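# Arrange the flowers stems-down in the upright vase

## Task

Place every flower in the vase with its stem pointing down. The vase must still be standing and no stem may be visibly bent. Finish by opening the grippers and moving both arms away from the vase.

## Robot and tools

ROBOT AND FRAMES. There are two arms, left_arm and right_arm. Each has a parallel gripper whose fingers point along the gripper's +z axis and close along its y axis. The scene frame has its origin at table-top height, midway between the nominal arm bases. +z is up, +x reaches out over the table, and left_arm sits on the +y side. Image left and right do not correspond to arm names. The real bases are offset slightly: left_arm at (+0.052, +0.311, +0.014) m, and right_arm at (-0.008, -0.241, +0.046) m with a small yaw. Each arm's reported hand position, orientation and targets are in that arm's own base frame. Fixed cameras and the table use the scene frame. end_effector_position is the point between the finger pads, about 1 cm short of the fingertips. Reported poses can be off by a few cm, more so at long reach.

COMMAND NUMBERS. Every row holds 14 numbers in [-1, 1]. The first seven are for left_arm: dx, dy, dz, rx, ry, rz, opening. The next seven are the same for right_arm. Both arms always need their seven, even when only one moves. dx..rz are offsets, not poses. They are measured along that arm's current Hand target axes, starting from the Hand target at the beginning of the action or move. 1.0 equals 0.6 m for dx/dy/dz and 180 degrees for rotation. rx, ry, rz form a single rotation vector. The opening is absolute: +1 is fully open (0.094 m) and -1 is closed. Sending 0 for an arm's pose numbers re-asks for its current Hand target. Sending 0 as an opening is a real command for a half-closed gripper, so repeat the present opening to keep the gripper as it is.

execute_actions(actions, cameras). actions is a list of actions. Each action is up to 15 rows, one per 1/30 s control step. A shorter action repeats its last row until 15 steps have run. All rows within one action count from the same start pose. Consecutive actions and calls add up, so repeating an offset moves the arm again. Images come back only when actions is [] or when cameras names them. ["all"] gives every camera and [] gives none.

move(target, speed, blend, opening_speed, grip_force, blocking, cameras). This drives straight-line gripper paths. target is one 14-number row or a list of up to 15 rows. Every row in the list is an offset from the same starting Hand targets, not from the previous row. speed is in m/s, from 0.002 to 2.9, default 0.25. Rotation speed is capped at twice that value in rad/s. blend is in metres and rounds corners between listed targets; 0 means stop at each one. opening_speed is in units per second on the -1..1 scale, minimum 0.2. Use it to close gently. grip_force is in newtons per pad, from 10 (soft, slow closing) to 50 (full). It stays in effect until you change it. blocking=false returns after about 0.5 s while the motion continues. A move lasts at most 10 s. Paths do not avoid obstacles or the other arm. Faster motion means more lag, more drift and harder impacts. Keep paths away from an arm's own base.

Other tools:
- wait(seconds 0 to 10, cameras): lets time pass while the last commands hold.
- stop(cameras): brakes a running move.
- zoom_image(camera, region=[x0, y0, x1, y1]): region is in pixels and at most 504x504. It works only on a camera present in the newest images.
- read_manual(section="licences"): returns licence text only.
- finished_scene(scene): ends the scene irreversibly; scene is the current scene's number. Call nothing after it in that reply.

Cameras: cam_head_left, cam_head_right, cam_high, cam_low, cam_left_wrist, cam_right_wrist. All are 672x504.

RESULTS. Each result reports the robot state:
- Hand target: the last commanded pose after clipping, which the next offsets start from.
- end_effector_position (m) and end_effector_quat_wxyz.
- grip_measured: opening on the -1..1 scale, reading up to about 2.5 mm wide when empty and a bit narrower than a held part.
- grip_effort_nm: averaged gripper motor effort; negative means closing.
- Joint positions: the last value is the finger opening in m.
- Joint torques: joints 1 to 3 wrap around at ±28 N m.
- Joint velocities: may say "within noise".
- Tool commands and motor temperatures.
- Step readings: listed only for execute_actions.
- move: line, giving the ending (done, off_target, moving, held, fault) and any limits. limits=paced means a pose was clipped; limits=held means steps were withheld. done means within 10 mm and 2 degrees of the target.

BEHAVIOUR. Orientation commands are clipped to within 40 degrees of the measured orientation at each step. Friction and gravity can leave the gripper short, low or tilted, especially at long reach. Check the pose after each move, correct any tilt, and send the remaining distance as an offset. An arm that is blocked keeps pushing until you command it back past its gripper. Pushing also heats the motors. MOTOR HOT appears at 75 °C, a fault that folds the arm at 90 °C, and the arm collapses at 100 °C. Holding loads or keeping an arm stretched out also adds heat.

GRIPPING. Pad force climbs about 1 N per 0.001 of command below the touch point, then jumps to the force limit at about 20 N. For flowers, lower grip_force, close slowly with opening_speed, and do not squeeze far past first contact so stems are not bent. To release, command an opening well above grip_measured.

AVOID. Do not let the arms, grippers or wrist cameras touch each other; even a moderate press can end the run. Avoid dropping or throwing parts, releasing parts that are still moving, fast hits and hard pushes, and strain on camera cables. Nothing may fall off or be left off the table. Do not tip the vase. Loose items may occasionally be nudged by outside pushes. Thinking time lets the scene keep running, so finish promptly and move smoothly.

Each tool is called as name([rows], argument=value, ...), one row to a line, values as JSON.

## Session

execute_actions(actions=[])

Nothing of this call was run. Scene 2 begins with your next reply.

execute_actions(actions=[])

Scene clock: 0.00 s.
left_arm: end_effector_position=(+0.3995, +0.0285, +0.0922) grip_measured=+1.000 grip_effort_nm=n/a end_effector_quat_wxyz=(+0.590, -0.052, +0.805, +0.037) | right_arm: end_effector_position=(+0.3989, -0.0101, +0.0909) grip_measured=+1.000 grip_effort_nm=n/a end_effector_quat_wxyz=(+0.591, +0.040, +0.804, -0.052)
Joint positions: left_arm=[0.031 1.591 0.365 0.919 -0.092 -0.031 0.094] | right_arm=[0.054 1.604 0.359 0.941 0.183 0.019 0.094]
Joint velocities: within noise
Joint torques (N m): no reading
Motor temperatures (°C): left_arm=[25 26 28 25 26 26 26] | right_arm=[27 31 30 29 24 25 25]
Heat: left arm: 28 °C; right arm: 31 °C.
Hand target: left_arm +0.4005, +0.0286, +0.0939; +0.591, -0.052, +0.804, +0.037 | right_arm +0.4028, -0.0101, +0.1017; +0.605, +0.042, +0.794, -0.051
Tool commands: left_gripper/opening=+1.0 right_gripper/opening=+1.0

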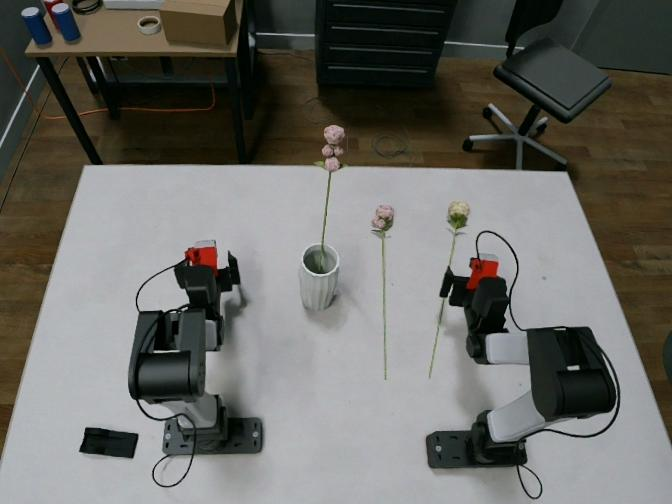

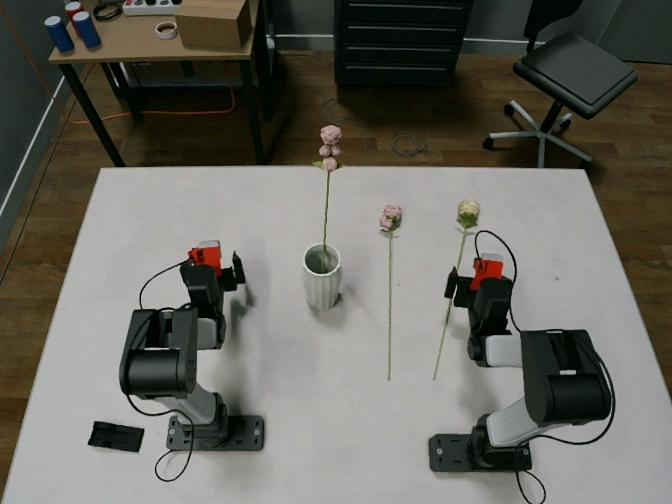

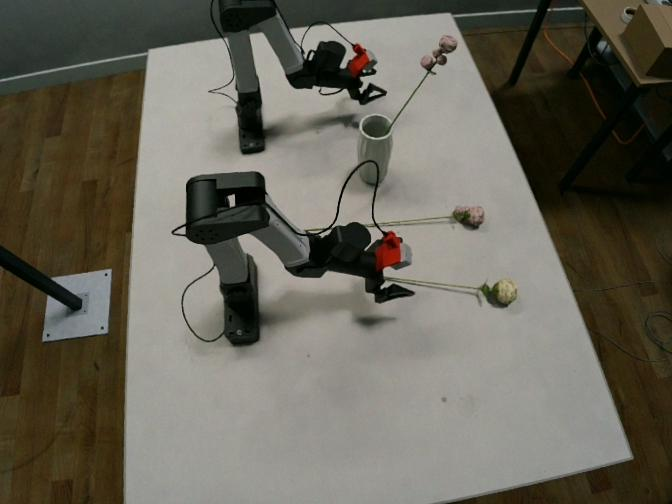

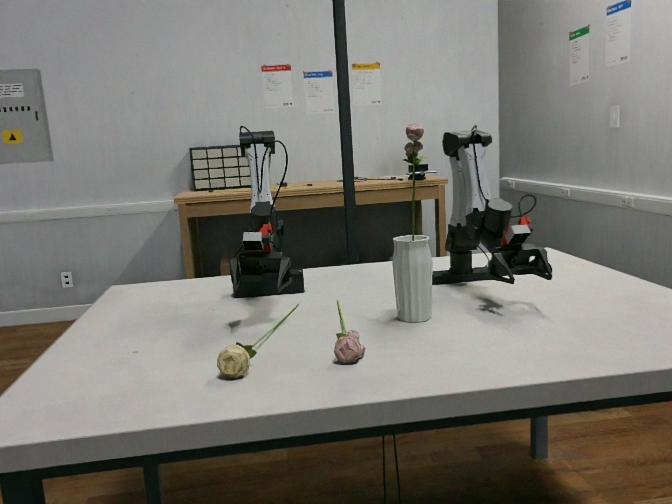

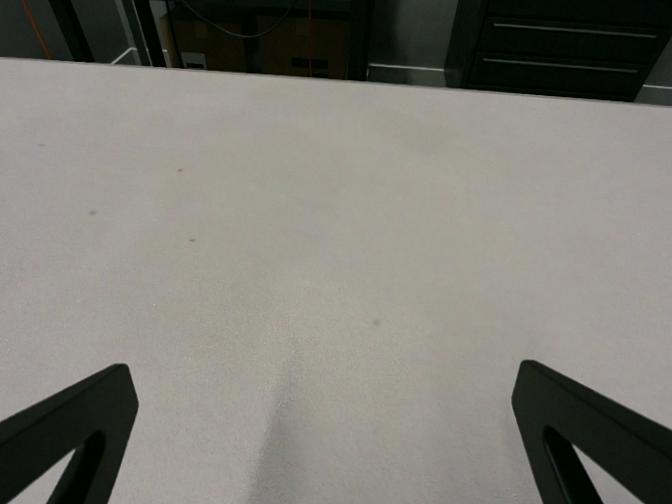

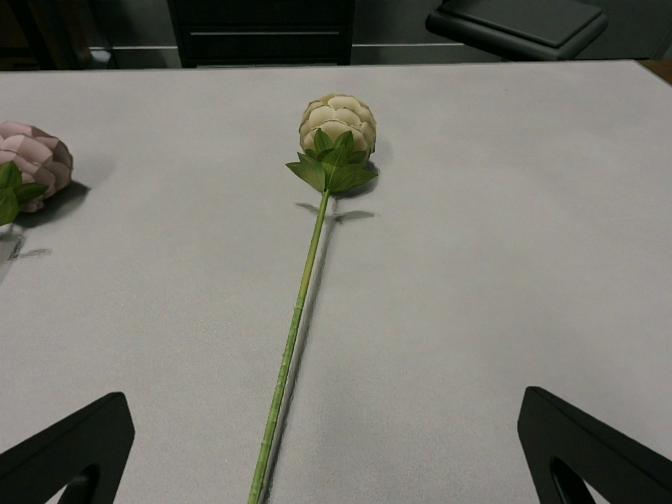

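move(target=[0,0,0,0,0,0,1,-0.156,0.0275,-0.052,0.018,0.416,0.040,-0.3], speed=0.5, cameras=["cam_right_wrist","cam_head_left"])

Scene clock: 11.83 s.
left_arm: end_effector_position=(+0.3995, +0.0285, +0.0922) grip_measured=+1.000 grip_effort_nm=-0.04 end_effector_quat_wxyz=(+0.590, -0.052, +0.805, +0.037) | right_arm: end_effector_position=(+0.4108, +0.0115, +0.2005) grip_measured=-0.298 grip_effort_nm=-0.08 end_effector_quat_wxyz=(+0.098, +0.117, +0.988, +0.008)
Joint positions: left_arm=[0.031 1.591 0.365 0.919 -0.092 -0.031 0.094] | right_arm=[0.034 1.985 2.103 -1.492 0.014 0.269 0.033]
Joint torques (N m): left_arm=[0.03 -5.35 5.46 2.64 -0.03 0.05] | right_arm=[-0.96 -8.76 7.71 -0.15 -0.05 0.02]
Motor temperatures (°C): left_arm=[25 27 29 30 26 26 26] | right_arm=[27 33 31 32 24 25 25]
Heat: left arm: 30 °C; right arm: 33 °C.
Hand target: left_arm +0.4005, +0.0286, +0.0939; +0.591, -0.052, +0.804, +0.037 | right_arm +0.3999, +0.0101, +0.1996; -0.001, +0.126, +0.992, -0.001
Off the commanded pose: left_arm 0.002 m, 0 deg | right_arm 0.011 m, 12 deg.
joint sent to its limit (right arm) — joint 4 (wrist pitch), lower limit. The joint targets are off in orientation, not in position.
move: off_target (right_arm)
Images, in order (width x height): cam_head_left 672x504, cam_right_wrist 672x504.

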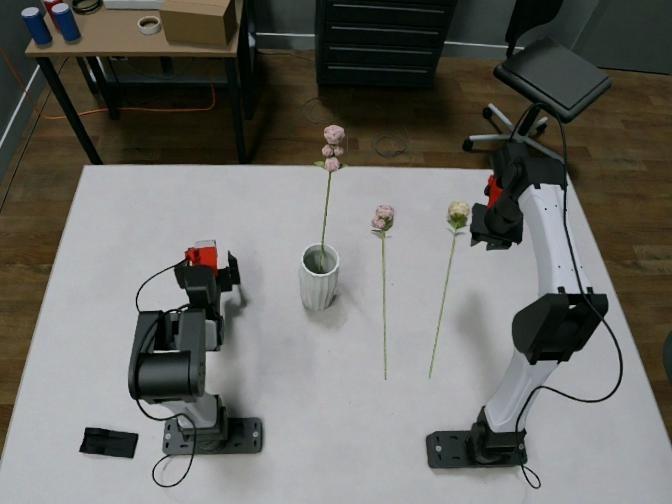

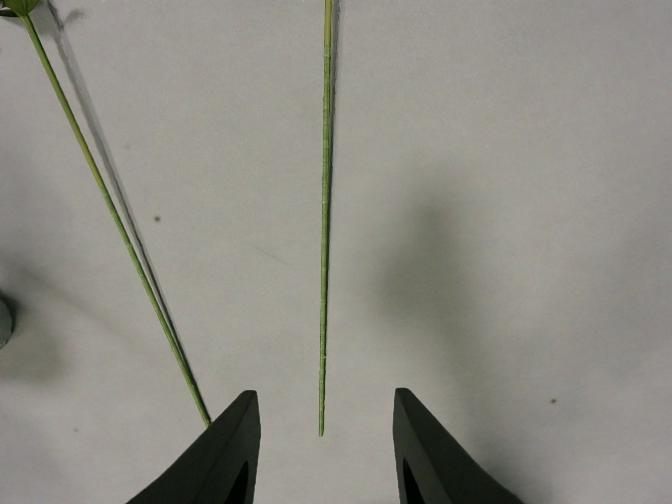

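move(target=[0,0,0,0,0,0,1,-0.0917,0.0345,0.3408,0,-0.084,0.003,-0.3], speed=0.35, cameras=["cam_right_wrist","cam_low"])

Scene clock: 17.87 s.
left_arm: end_effector_position=(+0.3995, +0.0285, +0.0922) grip_measured=+1.000 grip_effort_nm=-0.04 end_effector_quat_wxyz=(+0.590, -0.052, +0.805, +0.037) | right_arm: end_effector_position=(+0.4572, +0.0154, -0.0019) grip_measured=-0.298 grip_effort_nm=-0.08 end_effector_quat_wxyz=(+0.129, +0.127, +0.983, -0.012)
Joint positions: left_arm=[0.031 1.591 0.365 0.919 -0.092 -0.031 0.094] | right_arm=[0.061 2.145 1.51 -0.686 0.072 0.308 0.033]
Joint torques (N m): left_arm=[-0.01 -5.37 5.44 2.64 -0.02 0.05] | right_arm=[0.29 -10.86 5.5 0.6 0.24 0.03]
Heat: left arm: 31 °C; right arm: 34 °C.
Hand target: left_arm +0.4005, +0.0286, +0.0939; +0.591, -0.052, +0.804, +0.037 | right_arm +0.4578, +0.0161, -0.0050; +0.129, +0.130, +0.983, -0.017
Off the commanded pose: left_arm 0.002 m, 0 deg | right_arm 0.003 m, 1 deg.
move: done
Images, in order (width x height): cam_low 672x504, cam_right_wrist 672x504.

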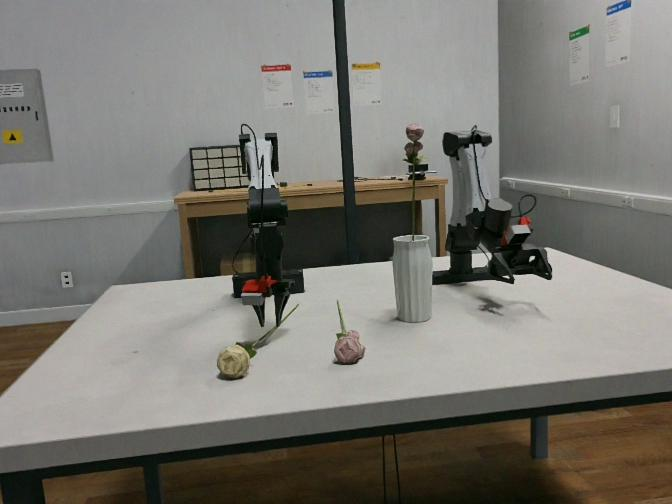

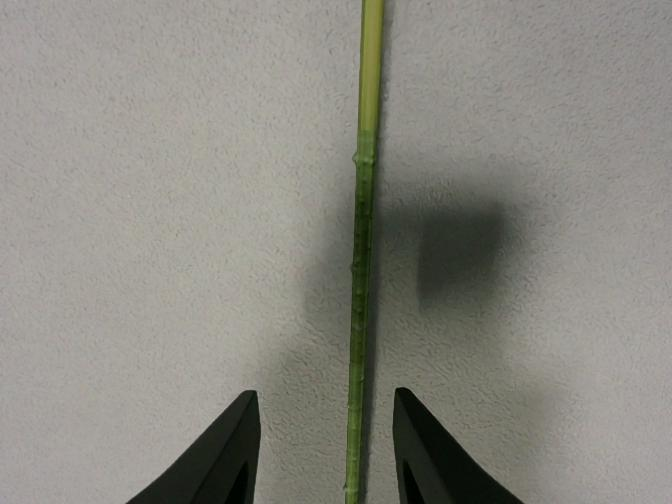

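move([
  [0,0,0,0,0,0,1,0.0117,-0.0117,0.0435,0,0,0,-0.3],
  [0,0,0,0,0,0,1,0.0117,-0.0117,0.0435,0,0,0,-1],
], speed=0.12, grip_force=25, cameras=["cam_right_wrist","cam_low"])

Scene clock: 24.47 s.
left_arm: end_effector_position=(+0.3995, +0.0285, +0.0922) grip_measured=+1.000 grip_effort_nm=-0.04 end_effector_quat_wxyz=(+0.590, -0.052, +0.805, +0.037) | right_arm: end_effector_position=(+0.4579, +0.0153, -0.0247) grip_measured=-0.914 grip_effort_nm=-0.48 end_effector_quat_wxyz=(+0.134, +0.127, +0.983, -0.011)
Joint positions: left_arm=[0.031 1.591 0.365 0.919 -0.092 -0.031 0.094] | right_arm=[0.061 2.176 1.457 -0.591 0.072 0.308 0.004]
Joint torques (N m): left_arm=[0.03 -5.38 5.48 2.63 -0.03 0.06] | right_arm=[-1.17 -10.32 4.93 0.64 0.19 -0.14]
Heat: left arm: 32 °C; right arm: 35 °C.
Hand target: left_arm +0.4005, +0.0286, +0.0939; +0.591, -0.052, +0.804, +0.037 | right_arm +0.4559, +0.0093, -0.0320; +0.129, +0.130, +0.983, -0.017
Off the commanded pose: left_arm 0.002 m, 0 deg | right_arm 0.010 m, 1 deg.
grip_force (N): 25, 25
move: done
Images, in order (width x height): cam_low 672x504, cam_right_wrist 672x504.

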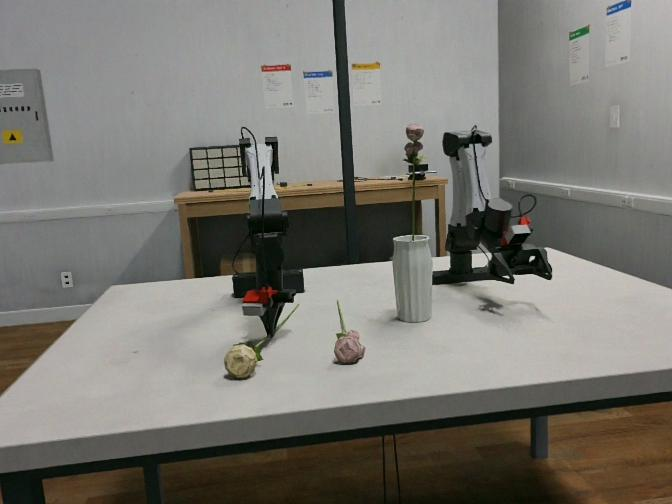

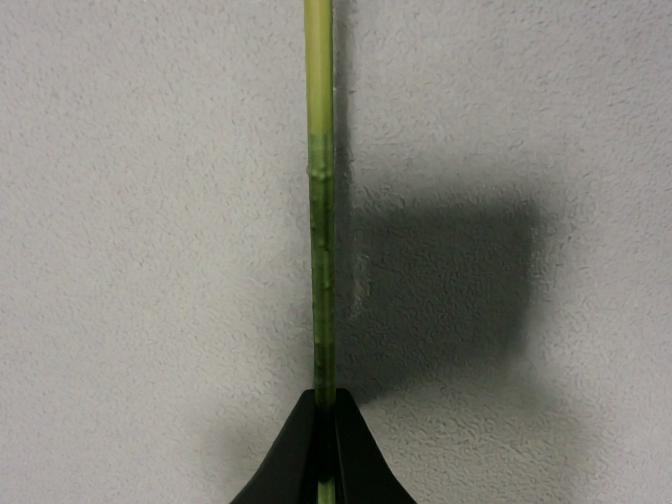

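move([
  [0,0,0,0,0,0,1,-0.0645,0,-0.2415,0,0,0,-1],
  [0,0,0,0,0,0,1,0.115,0.208,-0.828,-0.237,-0.332,-0.217,-1],
], speed=0.3, blend=[0.06,0], cameras=["all"])

Scene clock: 31.70 s.
left_arm: end_effector_position=(+0.3995, +0.0285, +0.0922) grip_measured=+1.000 grip_effort_nm=-0.04 end_effector_quat_wxyz=(+0.590, -0.052, +0.805, +0.037) | right_arm: end_effector_position=(+0.3047, +0.1768, +0.4126) grip_measured=-0.916 grip_effort_nm=-0.56 end_effector_quat_wxyz=(+0.583, -0.251, +0.743, +0.213)
Joint positions: left_arm=[0.031 1.591 0.365 0.919 -0.092 -0.031 0.094] | right_arm=[0.389 1.078 1.353 -0.516 -0.28 -0.043 0.004]
Joint torques (N m): left_arm=[0.01 -5.31 5.46 2.65 -0.02 0.07] | right_arm=[0.46 -3.81 6.93 1.96 -0.19 -0.22]
Heat: left arm: 33 °C; right arm: 37 °C.
Hand target: left_arm +0.4005, +0.0286, +0.0939; +0.591, -0.052, +0.804, +0.037 | right_arm +0.3000, +0.1807, +0.4300; +0.604, -0.261, +0.720, +0.219
Off the commanded pose: left_arm 0.002 m, 0 deg | right_arm 0.018 m, 4 deg.
grip_force (N): 25, 25
move: off_target (right_arm)

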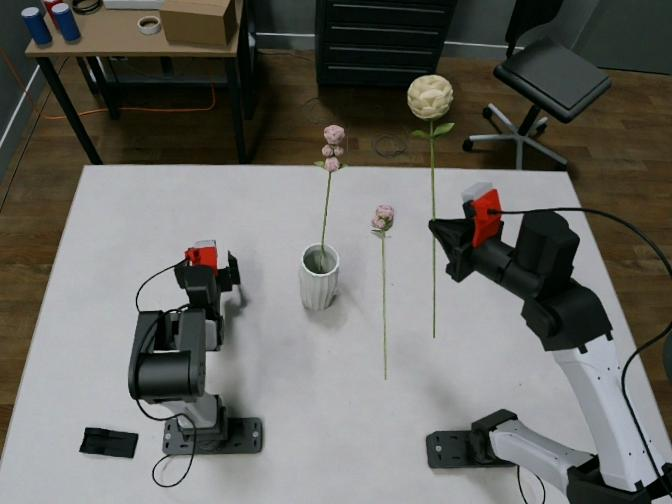

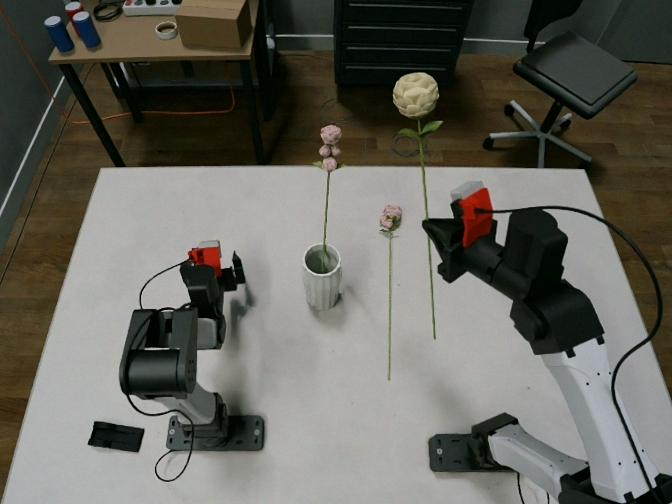

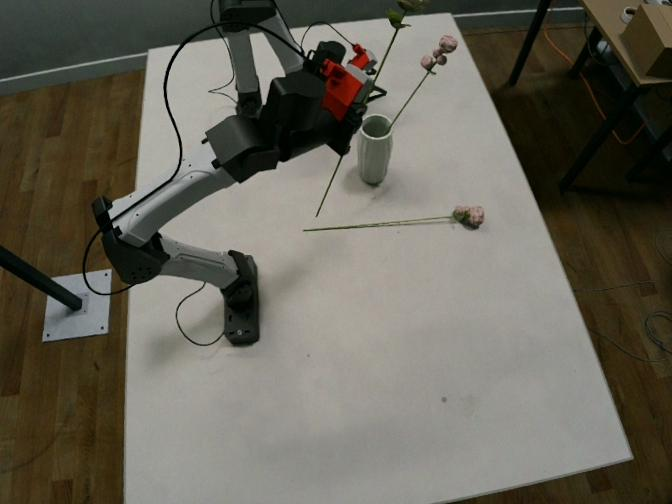

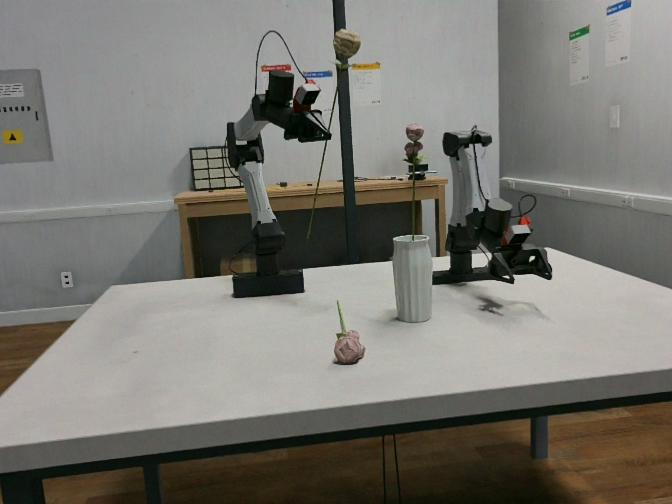

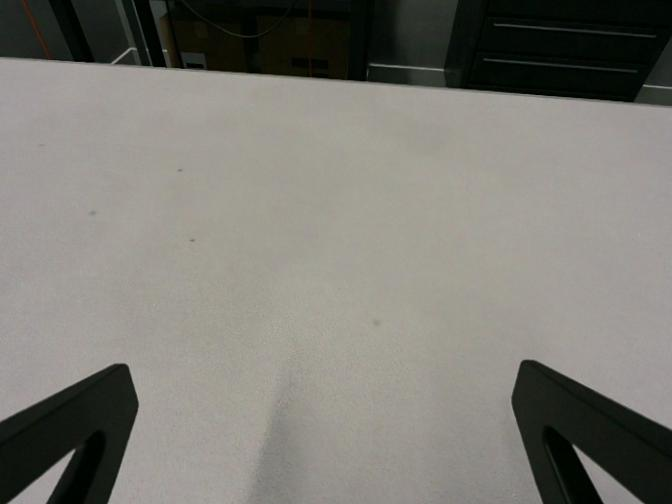

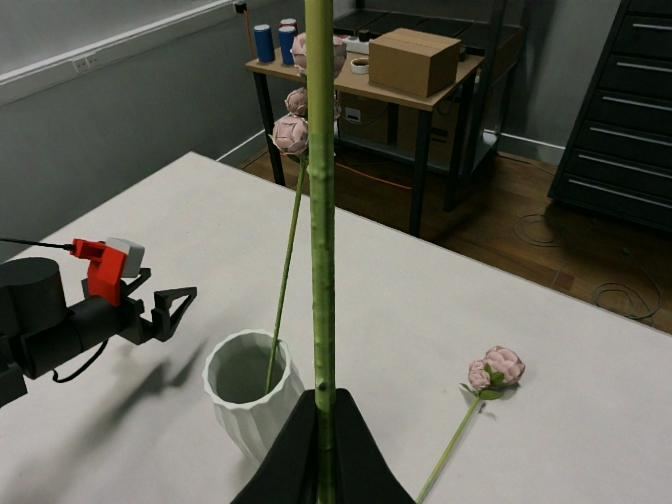

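move([
  [0,0,0,0,0,0,1,-0.0738,0,-0.013,-0.0065,-0.083,0,-1],
  [0,0,0,0,0,0,1,-0.1195,0.139,0.3037,-0.0065,-0.083,0,-1],
], speed=0.25, blend=[0.03,0], cameras=["all"])

Scene clock: 38.90 s.
left_arm: end_effector_position=(+0.3995, +0.0285, +0.0922) grip_measured=+1.000 grip_effort_nm=-0.04 end_effector_quat_wxyz=(+0.590, -0.052, +0.805, +0.037) | right_arm: end_effector_position=(+0.3934, +0.3669, +0.4461) grip_measured=-0.916 grip_effort_nm=-0.56 end_effector_quat_wxyz=(+0.669, -0.245, +0.654, +0.256)
Joint positions: left_arm=[0.031 1.591 0.365 0.919 -0.092 -0.031 0.094] | right_arm=[0.764 1.67 1.685 0.01 0.04 0.006 0.004]
Joint torques (N m): left_arm=[-0.05 -5.33 5.46 2.64 -0.04 0.06] | right_arm=[0.06 -7.91 9.91 1.93 0.15 -0.19]
Heat: left arm: 34 °C; right arm: 36 °C.
Hand target: left_arm +0.4005, +0.0286, +0.0939; +0.591, -0.052, +0.804, +0.037 | right_arm +0.3937, +0.3678, +0.4690; +0.690, -0.237, +0.633, +0.259
Off the commanded pose: left_arm 0.002 m, 0 deg | right_arm 0.023 m, 4 deg.
grip_force (N): 25, 25
move: off_target (right_arm)

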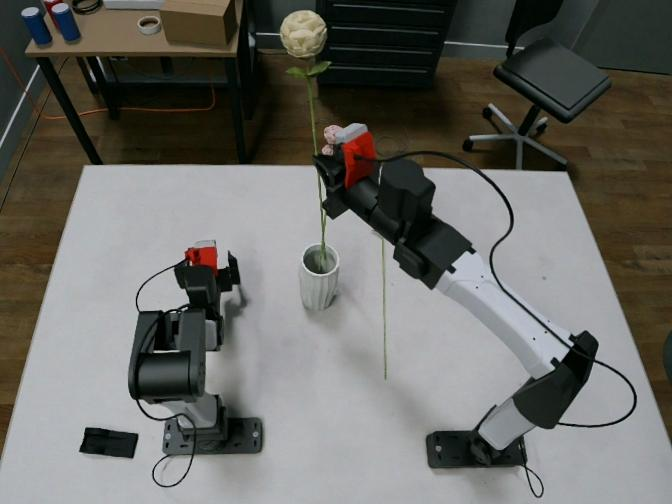

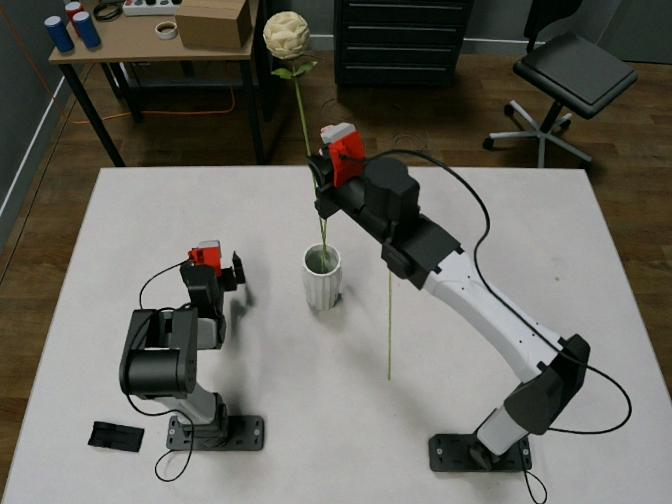

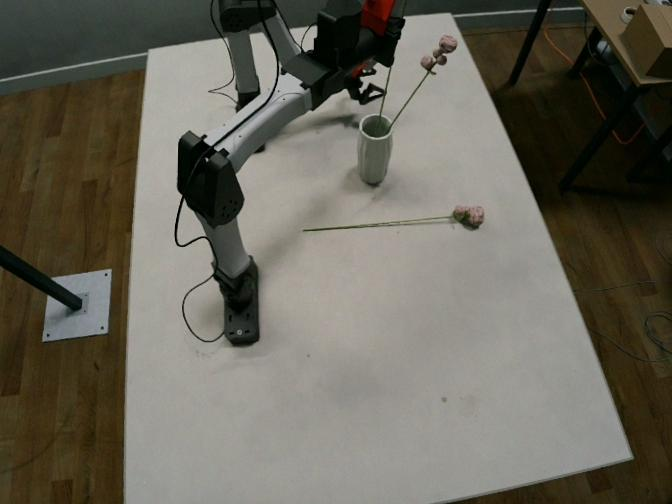

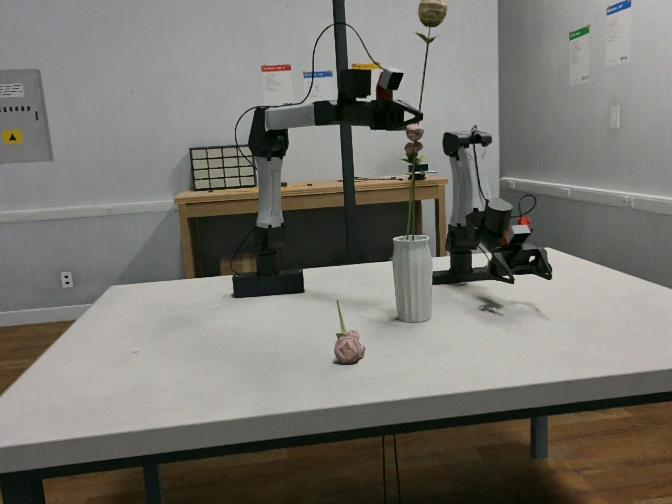

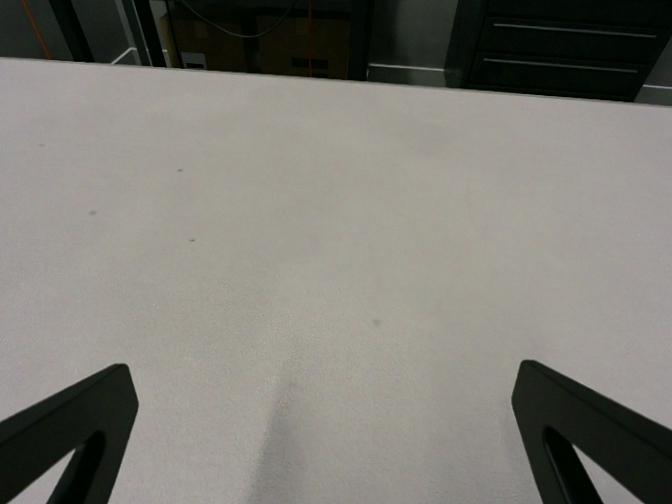

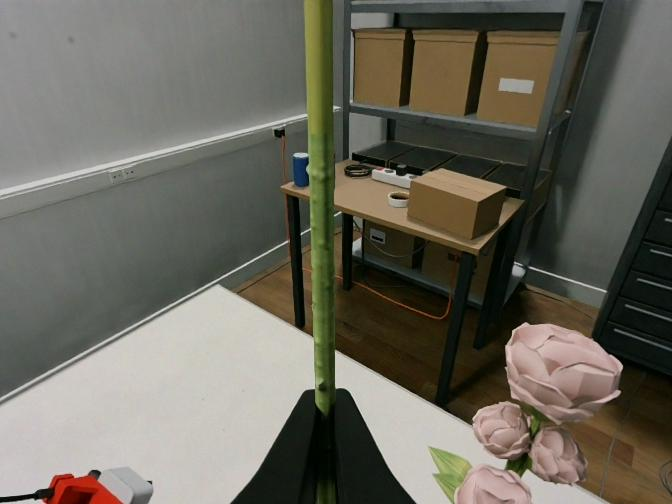

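zoom_image(camera="cam_head_left", region=[270, 150, 390, 320])

zoom_image(camera="cam_high", region=[330, 60, 450, 190])

zoom_image(camera="cam_low", region=[370, 90, 470, 270])

Scaled by 2.965 from the camera's 672x504 image, which has a finer 960x720 frame.

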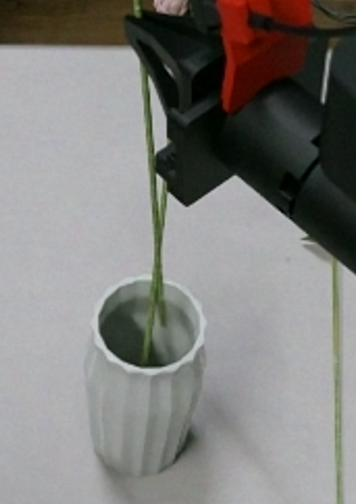

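Scaled by 3.877 from the camera's 672x504 image, which has a finer 960x720 frame.

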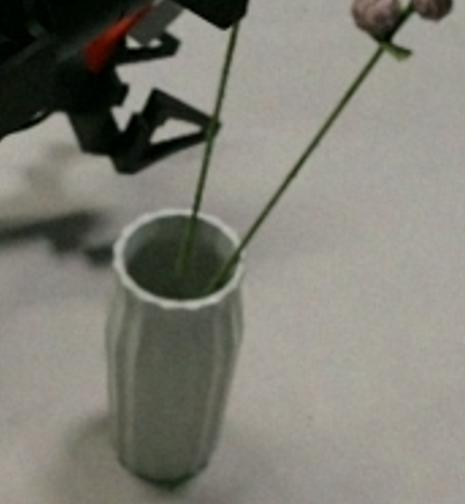

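Scaled by 2.800 from the camera's 672x504 image, which has a finer 960x720 frame.

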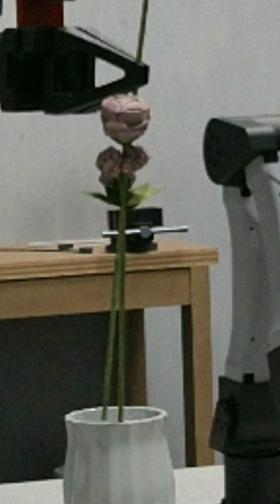

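move(target=[0,0,0,0,0,0,1,0.2656,0,-0.023,0,0,0,-1], speed=0.15, cameras=["cam_low","cam_head_left","cam_high","cam_right_wrist"])

Scene clock: 46.13 s.
left_arm: end_effector_position=(+0.3995, +0.0285, +0.0922) grip_measured=+1.000 grip_effort_nm=-0.04 end_effector_quat_wxyz=(+0.590, -0.052, +0.805, +0.037) | right_arm: end_effector_position=(+0.3931, +0.3664, +0.3039) grip_measured=-0.916 grip_effort_nm=-0.56 end_effector_quat_wxyz=(+0.677, -0.241, +0.645, +0.259)
Joint positions: left_arm=[0.031 1.591 0.365 0.919 -0.092 -0.031 0.094] | right_arm=[0.764 1.693 1.111 0.632 0.041 0.006 0.004]
Joint torques (N m): left_arm=[0.01 -5.34 5.48 2.65 -0.02 0.05] | right_arm=[0.13 -7.8 6.48 2.06 0.15 -0.19]
Motor temperatures (°C): left_arm=[25 28 31 35 26 25 26] | right_arm=[27 36 36 35 24 25 25]
Heat: left arm: 35 °C; right arm: 36 °C.
Hand target: left_arm +0.4005, +0.0286, +0.0939; +0.591, -0.052, +0.804, +0.037 | right_arm +0.3936, +0.3679, +0.3090; +0.690, -0.237, +0.633, +0.259
Off the commanded pose: left_arm 0.002 m, 0 deg | right_arm 0.005 m, 2 deg.
grip_force (N): 25, 25
move: done
Images, in order (width x height): cam_head_left 672x504, cam_high 672x504, cam_low 672x504, cam_right_wrist 672x504.

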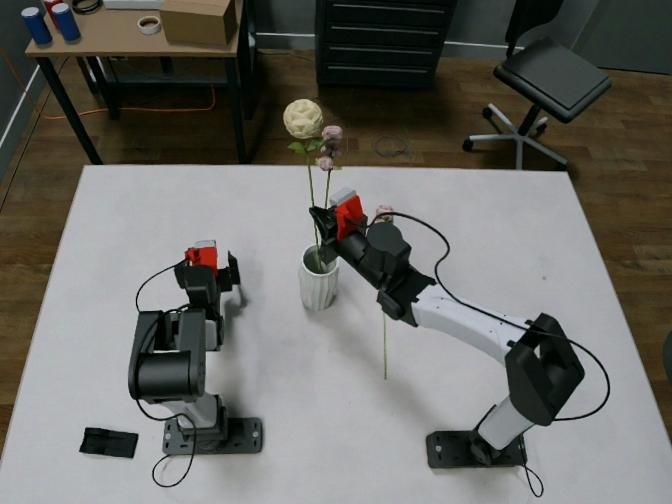

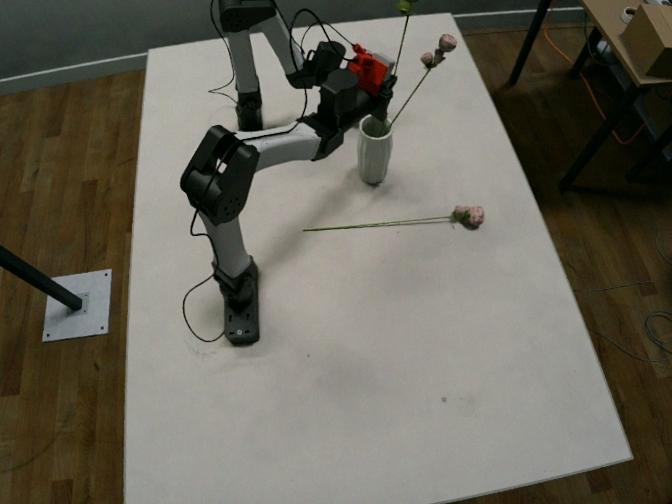

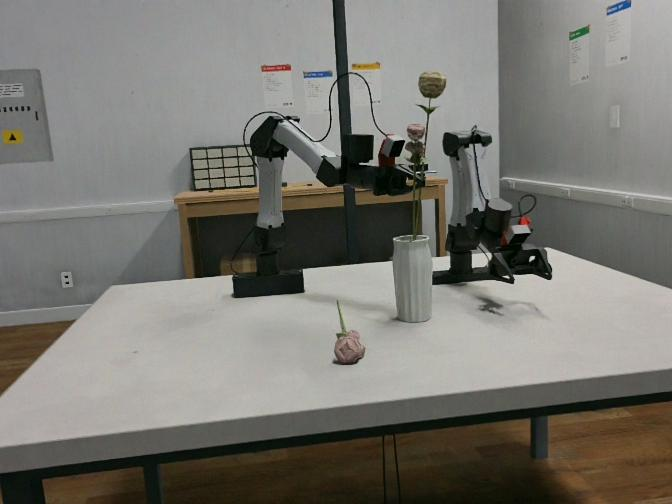

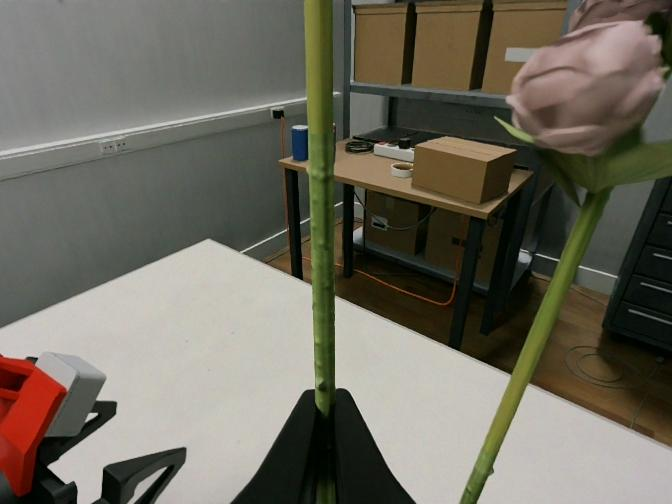

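move(target=[0,0,0,0,0,0,1,0.116,0,-0.01,0,0,0,-1], speed=0.12, cameras=["cam_low","cam_high"])

Scene clock: 48.07 s.
left_arm: end_effector_position=(+0.3995, +0.0285, +0.0922) grip_measured=+1.000 grip_effort_nm=-0.04 end_effector_quat_wxyz=(+0.590, -0.052, +0.805, +0.037) | right_arm: end_effector_position=(+0.3920, +0.3654, +0.2652) grip_measured=-0.916 grip_effort_nm=-0.56 end_effector_quat_wxyz=(+0.707, -0.228, +0.612, +0.271)
Joint positions: left_arm=[0.031 1.591 0.365 0.919 -0.092 -0.031 0.094] | right_arm=[0.764 1.807 0.972 0.982 0.041 0.004 0.004]
Joint torques (N m): left_arm=[0.02 -5.35 5.44 2.65 -0.02 0.06] | right_arm=[0.13 -6.64 4.57 1.45 0.14 -0.17]
Heat: left arm: 35 °C; right arm: 36 °C.
Hand target: left_arm +0.4005, +0.0286, +0.0939; +0.591, -0.052, +0.804, +0.037 | right_arm +0.3936, +0.3680, +0.2392; +0.690, -0.237, +0.633, +0.259
Off the commanded pose: left_arm 0.002 m, 0 deg | right_arm 0.026 m, 4 deg.
grip_force (N): 25, 25
move: off_target (right_arm)
Images, in order (width x height): cam_high 672x504, cam_low 672x504.

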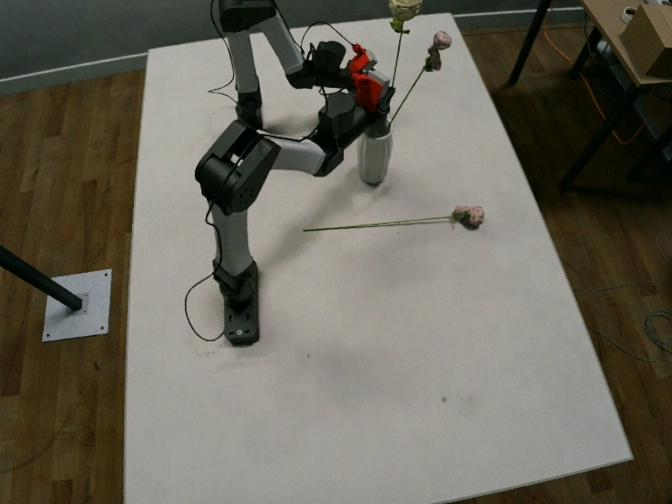

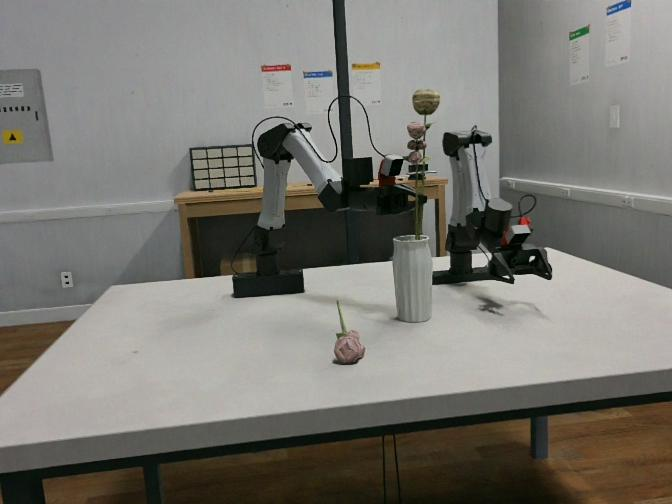

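move([
  [0,0,0,0,0,0,1,-0.037,0,0,0,0.02,0,-1],
  [0,0,0,0,0,0,1,-0.037,0,0,0,0.02,0,-0.5],
  [0,0,0,0,0,0,1,-0.06,0,-0.28,0,0.02,0,-0.5],
], speed=[0.2,0.2,0.2], opening_speed=0.5, cameras=["all"])

Scene clock: 53.13 s.
left_arm: end_effector_position=(+0.3995, +0.0285, +0.0922) grip_measured=+1.000 grip_effort_nm=-0.04 end_effector_quat_wxyz=(+0.590, -0.052, +0.805, +0.037) | right_arm: end_effector_position=(+0.2679, +0.2573, +0.2572) grip_measured=-0.502 grip_effort_nm=0.10 end_effector_quat_wxyz=(+0.664, -0.247, +0.659, +0.252)
Joint positions: left_arm=[0.031 1.591 0.365 0.919 -0.092 -0.031 0.094] | right_arm=[0.805 1.042 0.452 0.599 0.085 0.003 0.023]
Joint torques (N m): left_arm=[0.02 -5.37 5.5 2.65 -0.02 0.06] | right_arm=[0.43 -4.46 5.93 1.71 0.16 -0.13]
Heat: left arm: 35 °C; right arm: 37 °C.
Hand target: left_arm +0.4005, +0.0286, +0.0939; +0.591, -0.052, +0.804, +0.037 | right_arm +0.2651, +0.2560, +0.2605; +0.670, -0.245, +0.654, +0.251
Off the commanded pose: left_arm 0.002 m, 0 deg | right_arm 0.005 m, 1 deg.
grip_force (N): 25, 25
move: done; target 2's new opening was sent with right_arm's hand 0.003 m and 3 deg from that target

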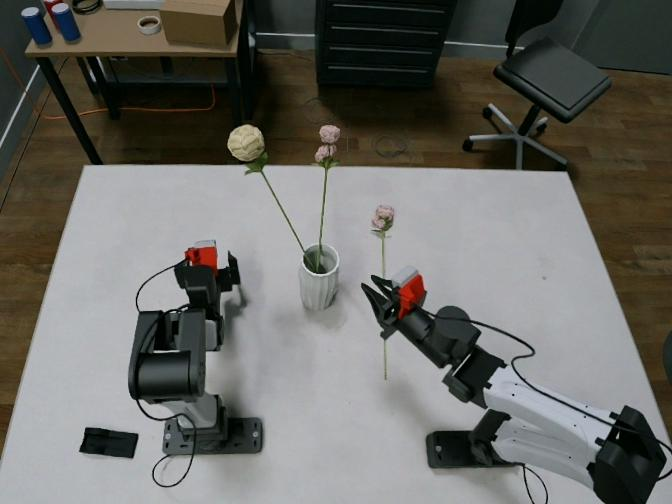

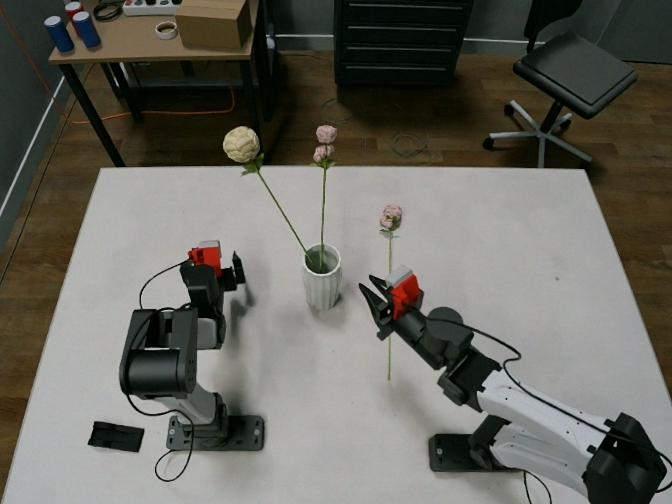

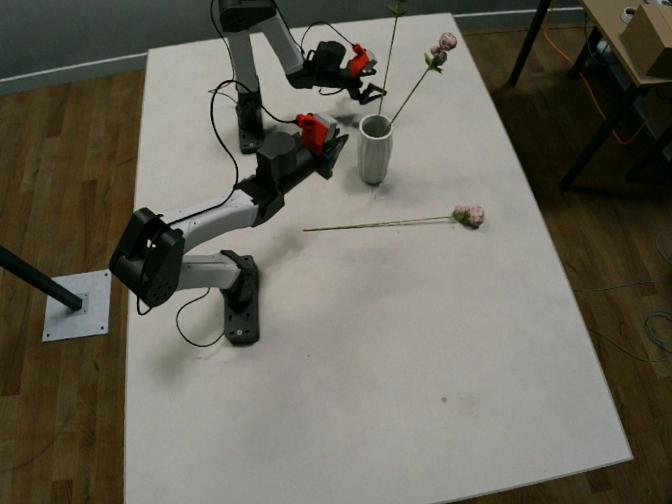

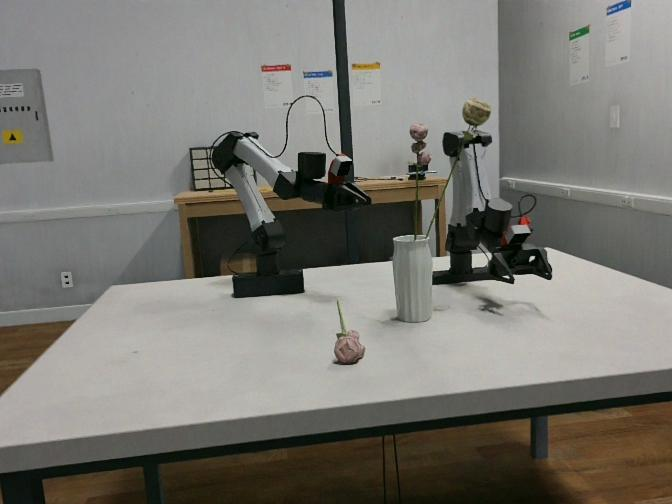

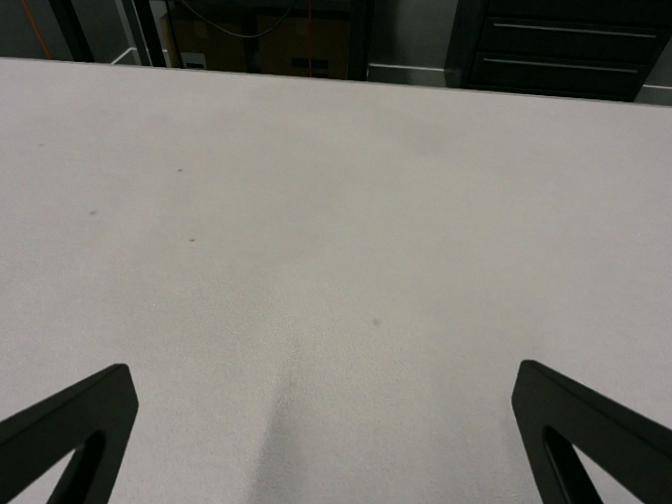

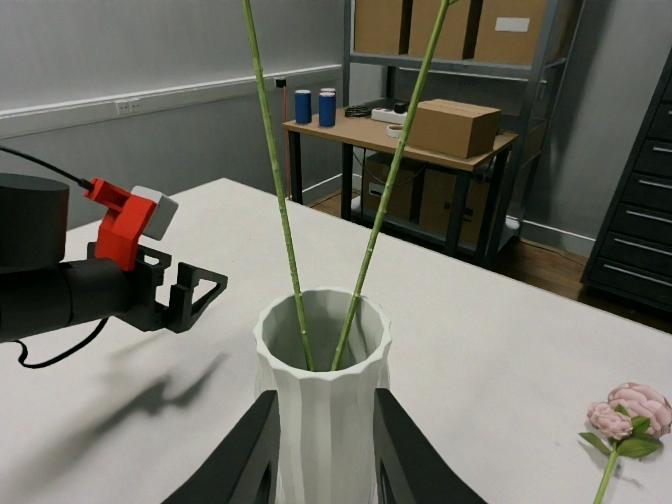

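move([
  [0,0,0,0,0,0,1,0.068,-0.281,0.052,0.187,0.407,0.140,-0.35],
  [0,0,0,0,0,0,1,0.4395,-0.347,0.217,0.187,0.407,0.140,-0.35],
], speed=0.35, blend=[0.04,0], cameras=["cam_right_wrist","cam_low"])

Scene clock: 59.10 s.
left_arm: end_effector_position=(+0.3995, +0.0285, +0.0922) grip_measured=+1.000 grip_effort_nm=-0.04 end_effector_quat_wxyz=(+0.590, -0.052, +0.805, +0.037) | right_arm: end_effector_position=(+0.4957, +0.1881, -0.0061) grip_measured=-0.352 grip_effort_nm=0.10 end_effector_quat_wxyz=(+0.119, -0.024, +0.993, -0.006)
Joint positions: left_arm=[0.031 1.591 0.365 0.919 -0.092 -0.031 0.094] | right_arm=[0.395 2.475 2.07 -0.947 0.098 0.335 0.03]
Joint torques (N m): left_arm=[0.01 -5.39 5.46 2.63 -0.02 0.07] | right_arm=[-1.03 -13.68 8.25 0.53 0 -0.02]
Heat: left arm: 36 °C; right arm: 37 °C.
Hand target: left_arm +0.4005, +0.0286, +0.0939; +0.591, -0.052, +0.804, +0.037 | right_arm +0.5046, +0.1888, -0.0002; +0.130, -0.017, +0.991, +0.002
Off the commanded pose: left_arm 0.002 m, 0 deg | right_arm 0.011 m, 2 deg.
grip_force (N): 25, 25
move: off_target (right_arm)
Images, in order (width x height): cam_low 672x504, cam_right_wrist 672x504.

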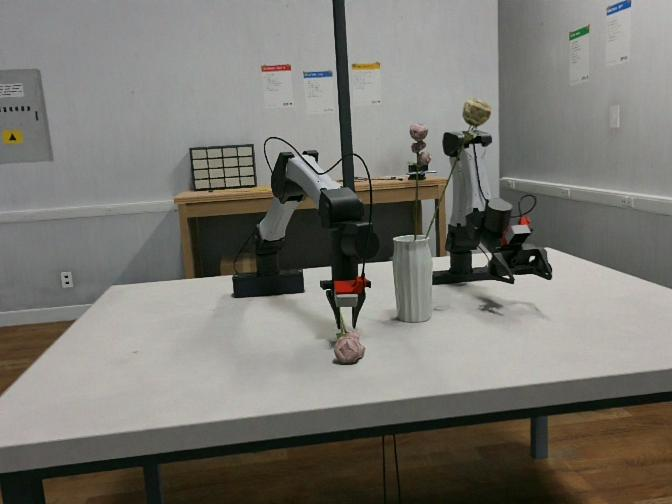

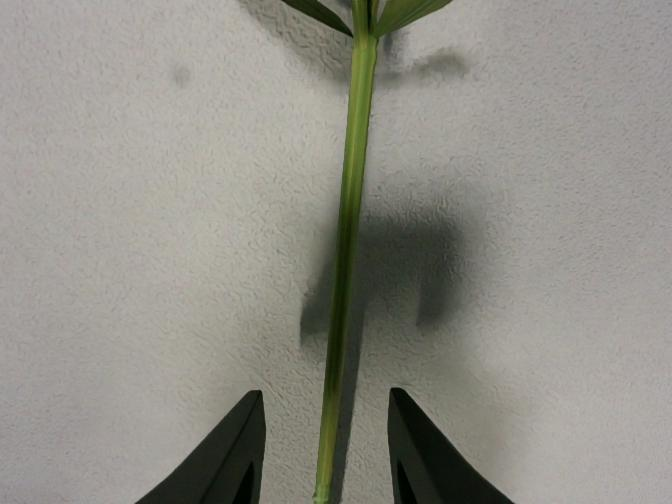

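move([
  [0,0,0,0,0,0,1,0.0112,0,0.0419,0,0,0.025,-0.35],
  [0,0,0,0,0,0,1,0.0112,0,0.0419,0,0,0.025,-1],
], speed=0.12, grip_force=25, cameras=["cam_right_wrist"])

Scene clock: 63.60 s.
left_arm: end_effector_position=(+0.3995, +0.0285, +0.0922) grip_measured=+1.000 grip_effort_nm=-0.04 end_effector_quat_wxyz=(+0.590, -0.052, +0.805, +0.037) | right_arm: end_effector_position=(+0.5057, +0.1922, -0.0161) grip_measured=-0.919 grip_effort_nm=-0.47 end_effector_quat_wxyz=(+0.138, +0.013, +0.990, +0.006)
Joint positions: left_arm=[0.031 1.591 0.365 0.919 -0.092 -0.031 0.094] | right_arm=[0.395 2.491 2.048 -0.868 0.098 0.409 0.004]
Joint torques (N m): left_arm=[-0.01 -5.33 5.45 2.64 -0.04 0.06] | right_arm=[-1.02 -12.71 5.27 0.62 0.01 0.03]
Heat: left arm: 36 °C; right arm: 38 °C.
Hand target: left_arm +0.4005, +0.0286, +0.0939; +0.591, -0.052, +0.804, +0.037 | right_arm +0.5045, +0.1888, -0.0263; +0.129, +0.022, +0.991, +0.007
Off the commanded pose: left_arm 0.002 m, 0 deg | right_arm 0.011 m, 1 deg.
grip_force (N): 25, 25
move: off_target (right_arm); target 2's new opening was sent with right_arm's hand 0.011 m and 1 deg from that target
Images, in order (width x height): cam_right_wrist 672x504.

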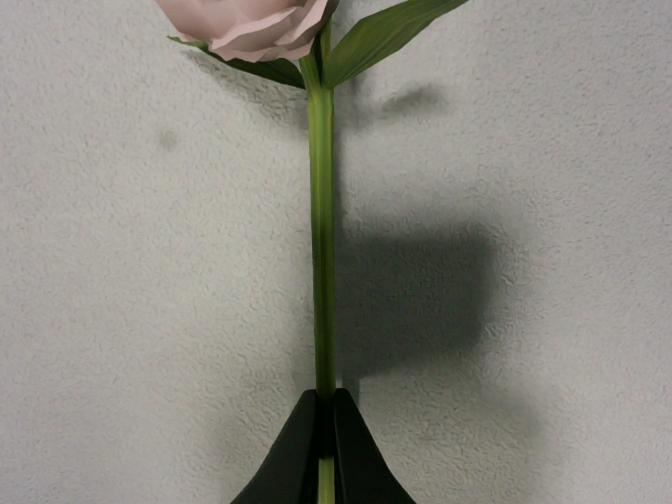

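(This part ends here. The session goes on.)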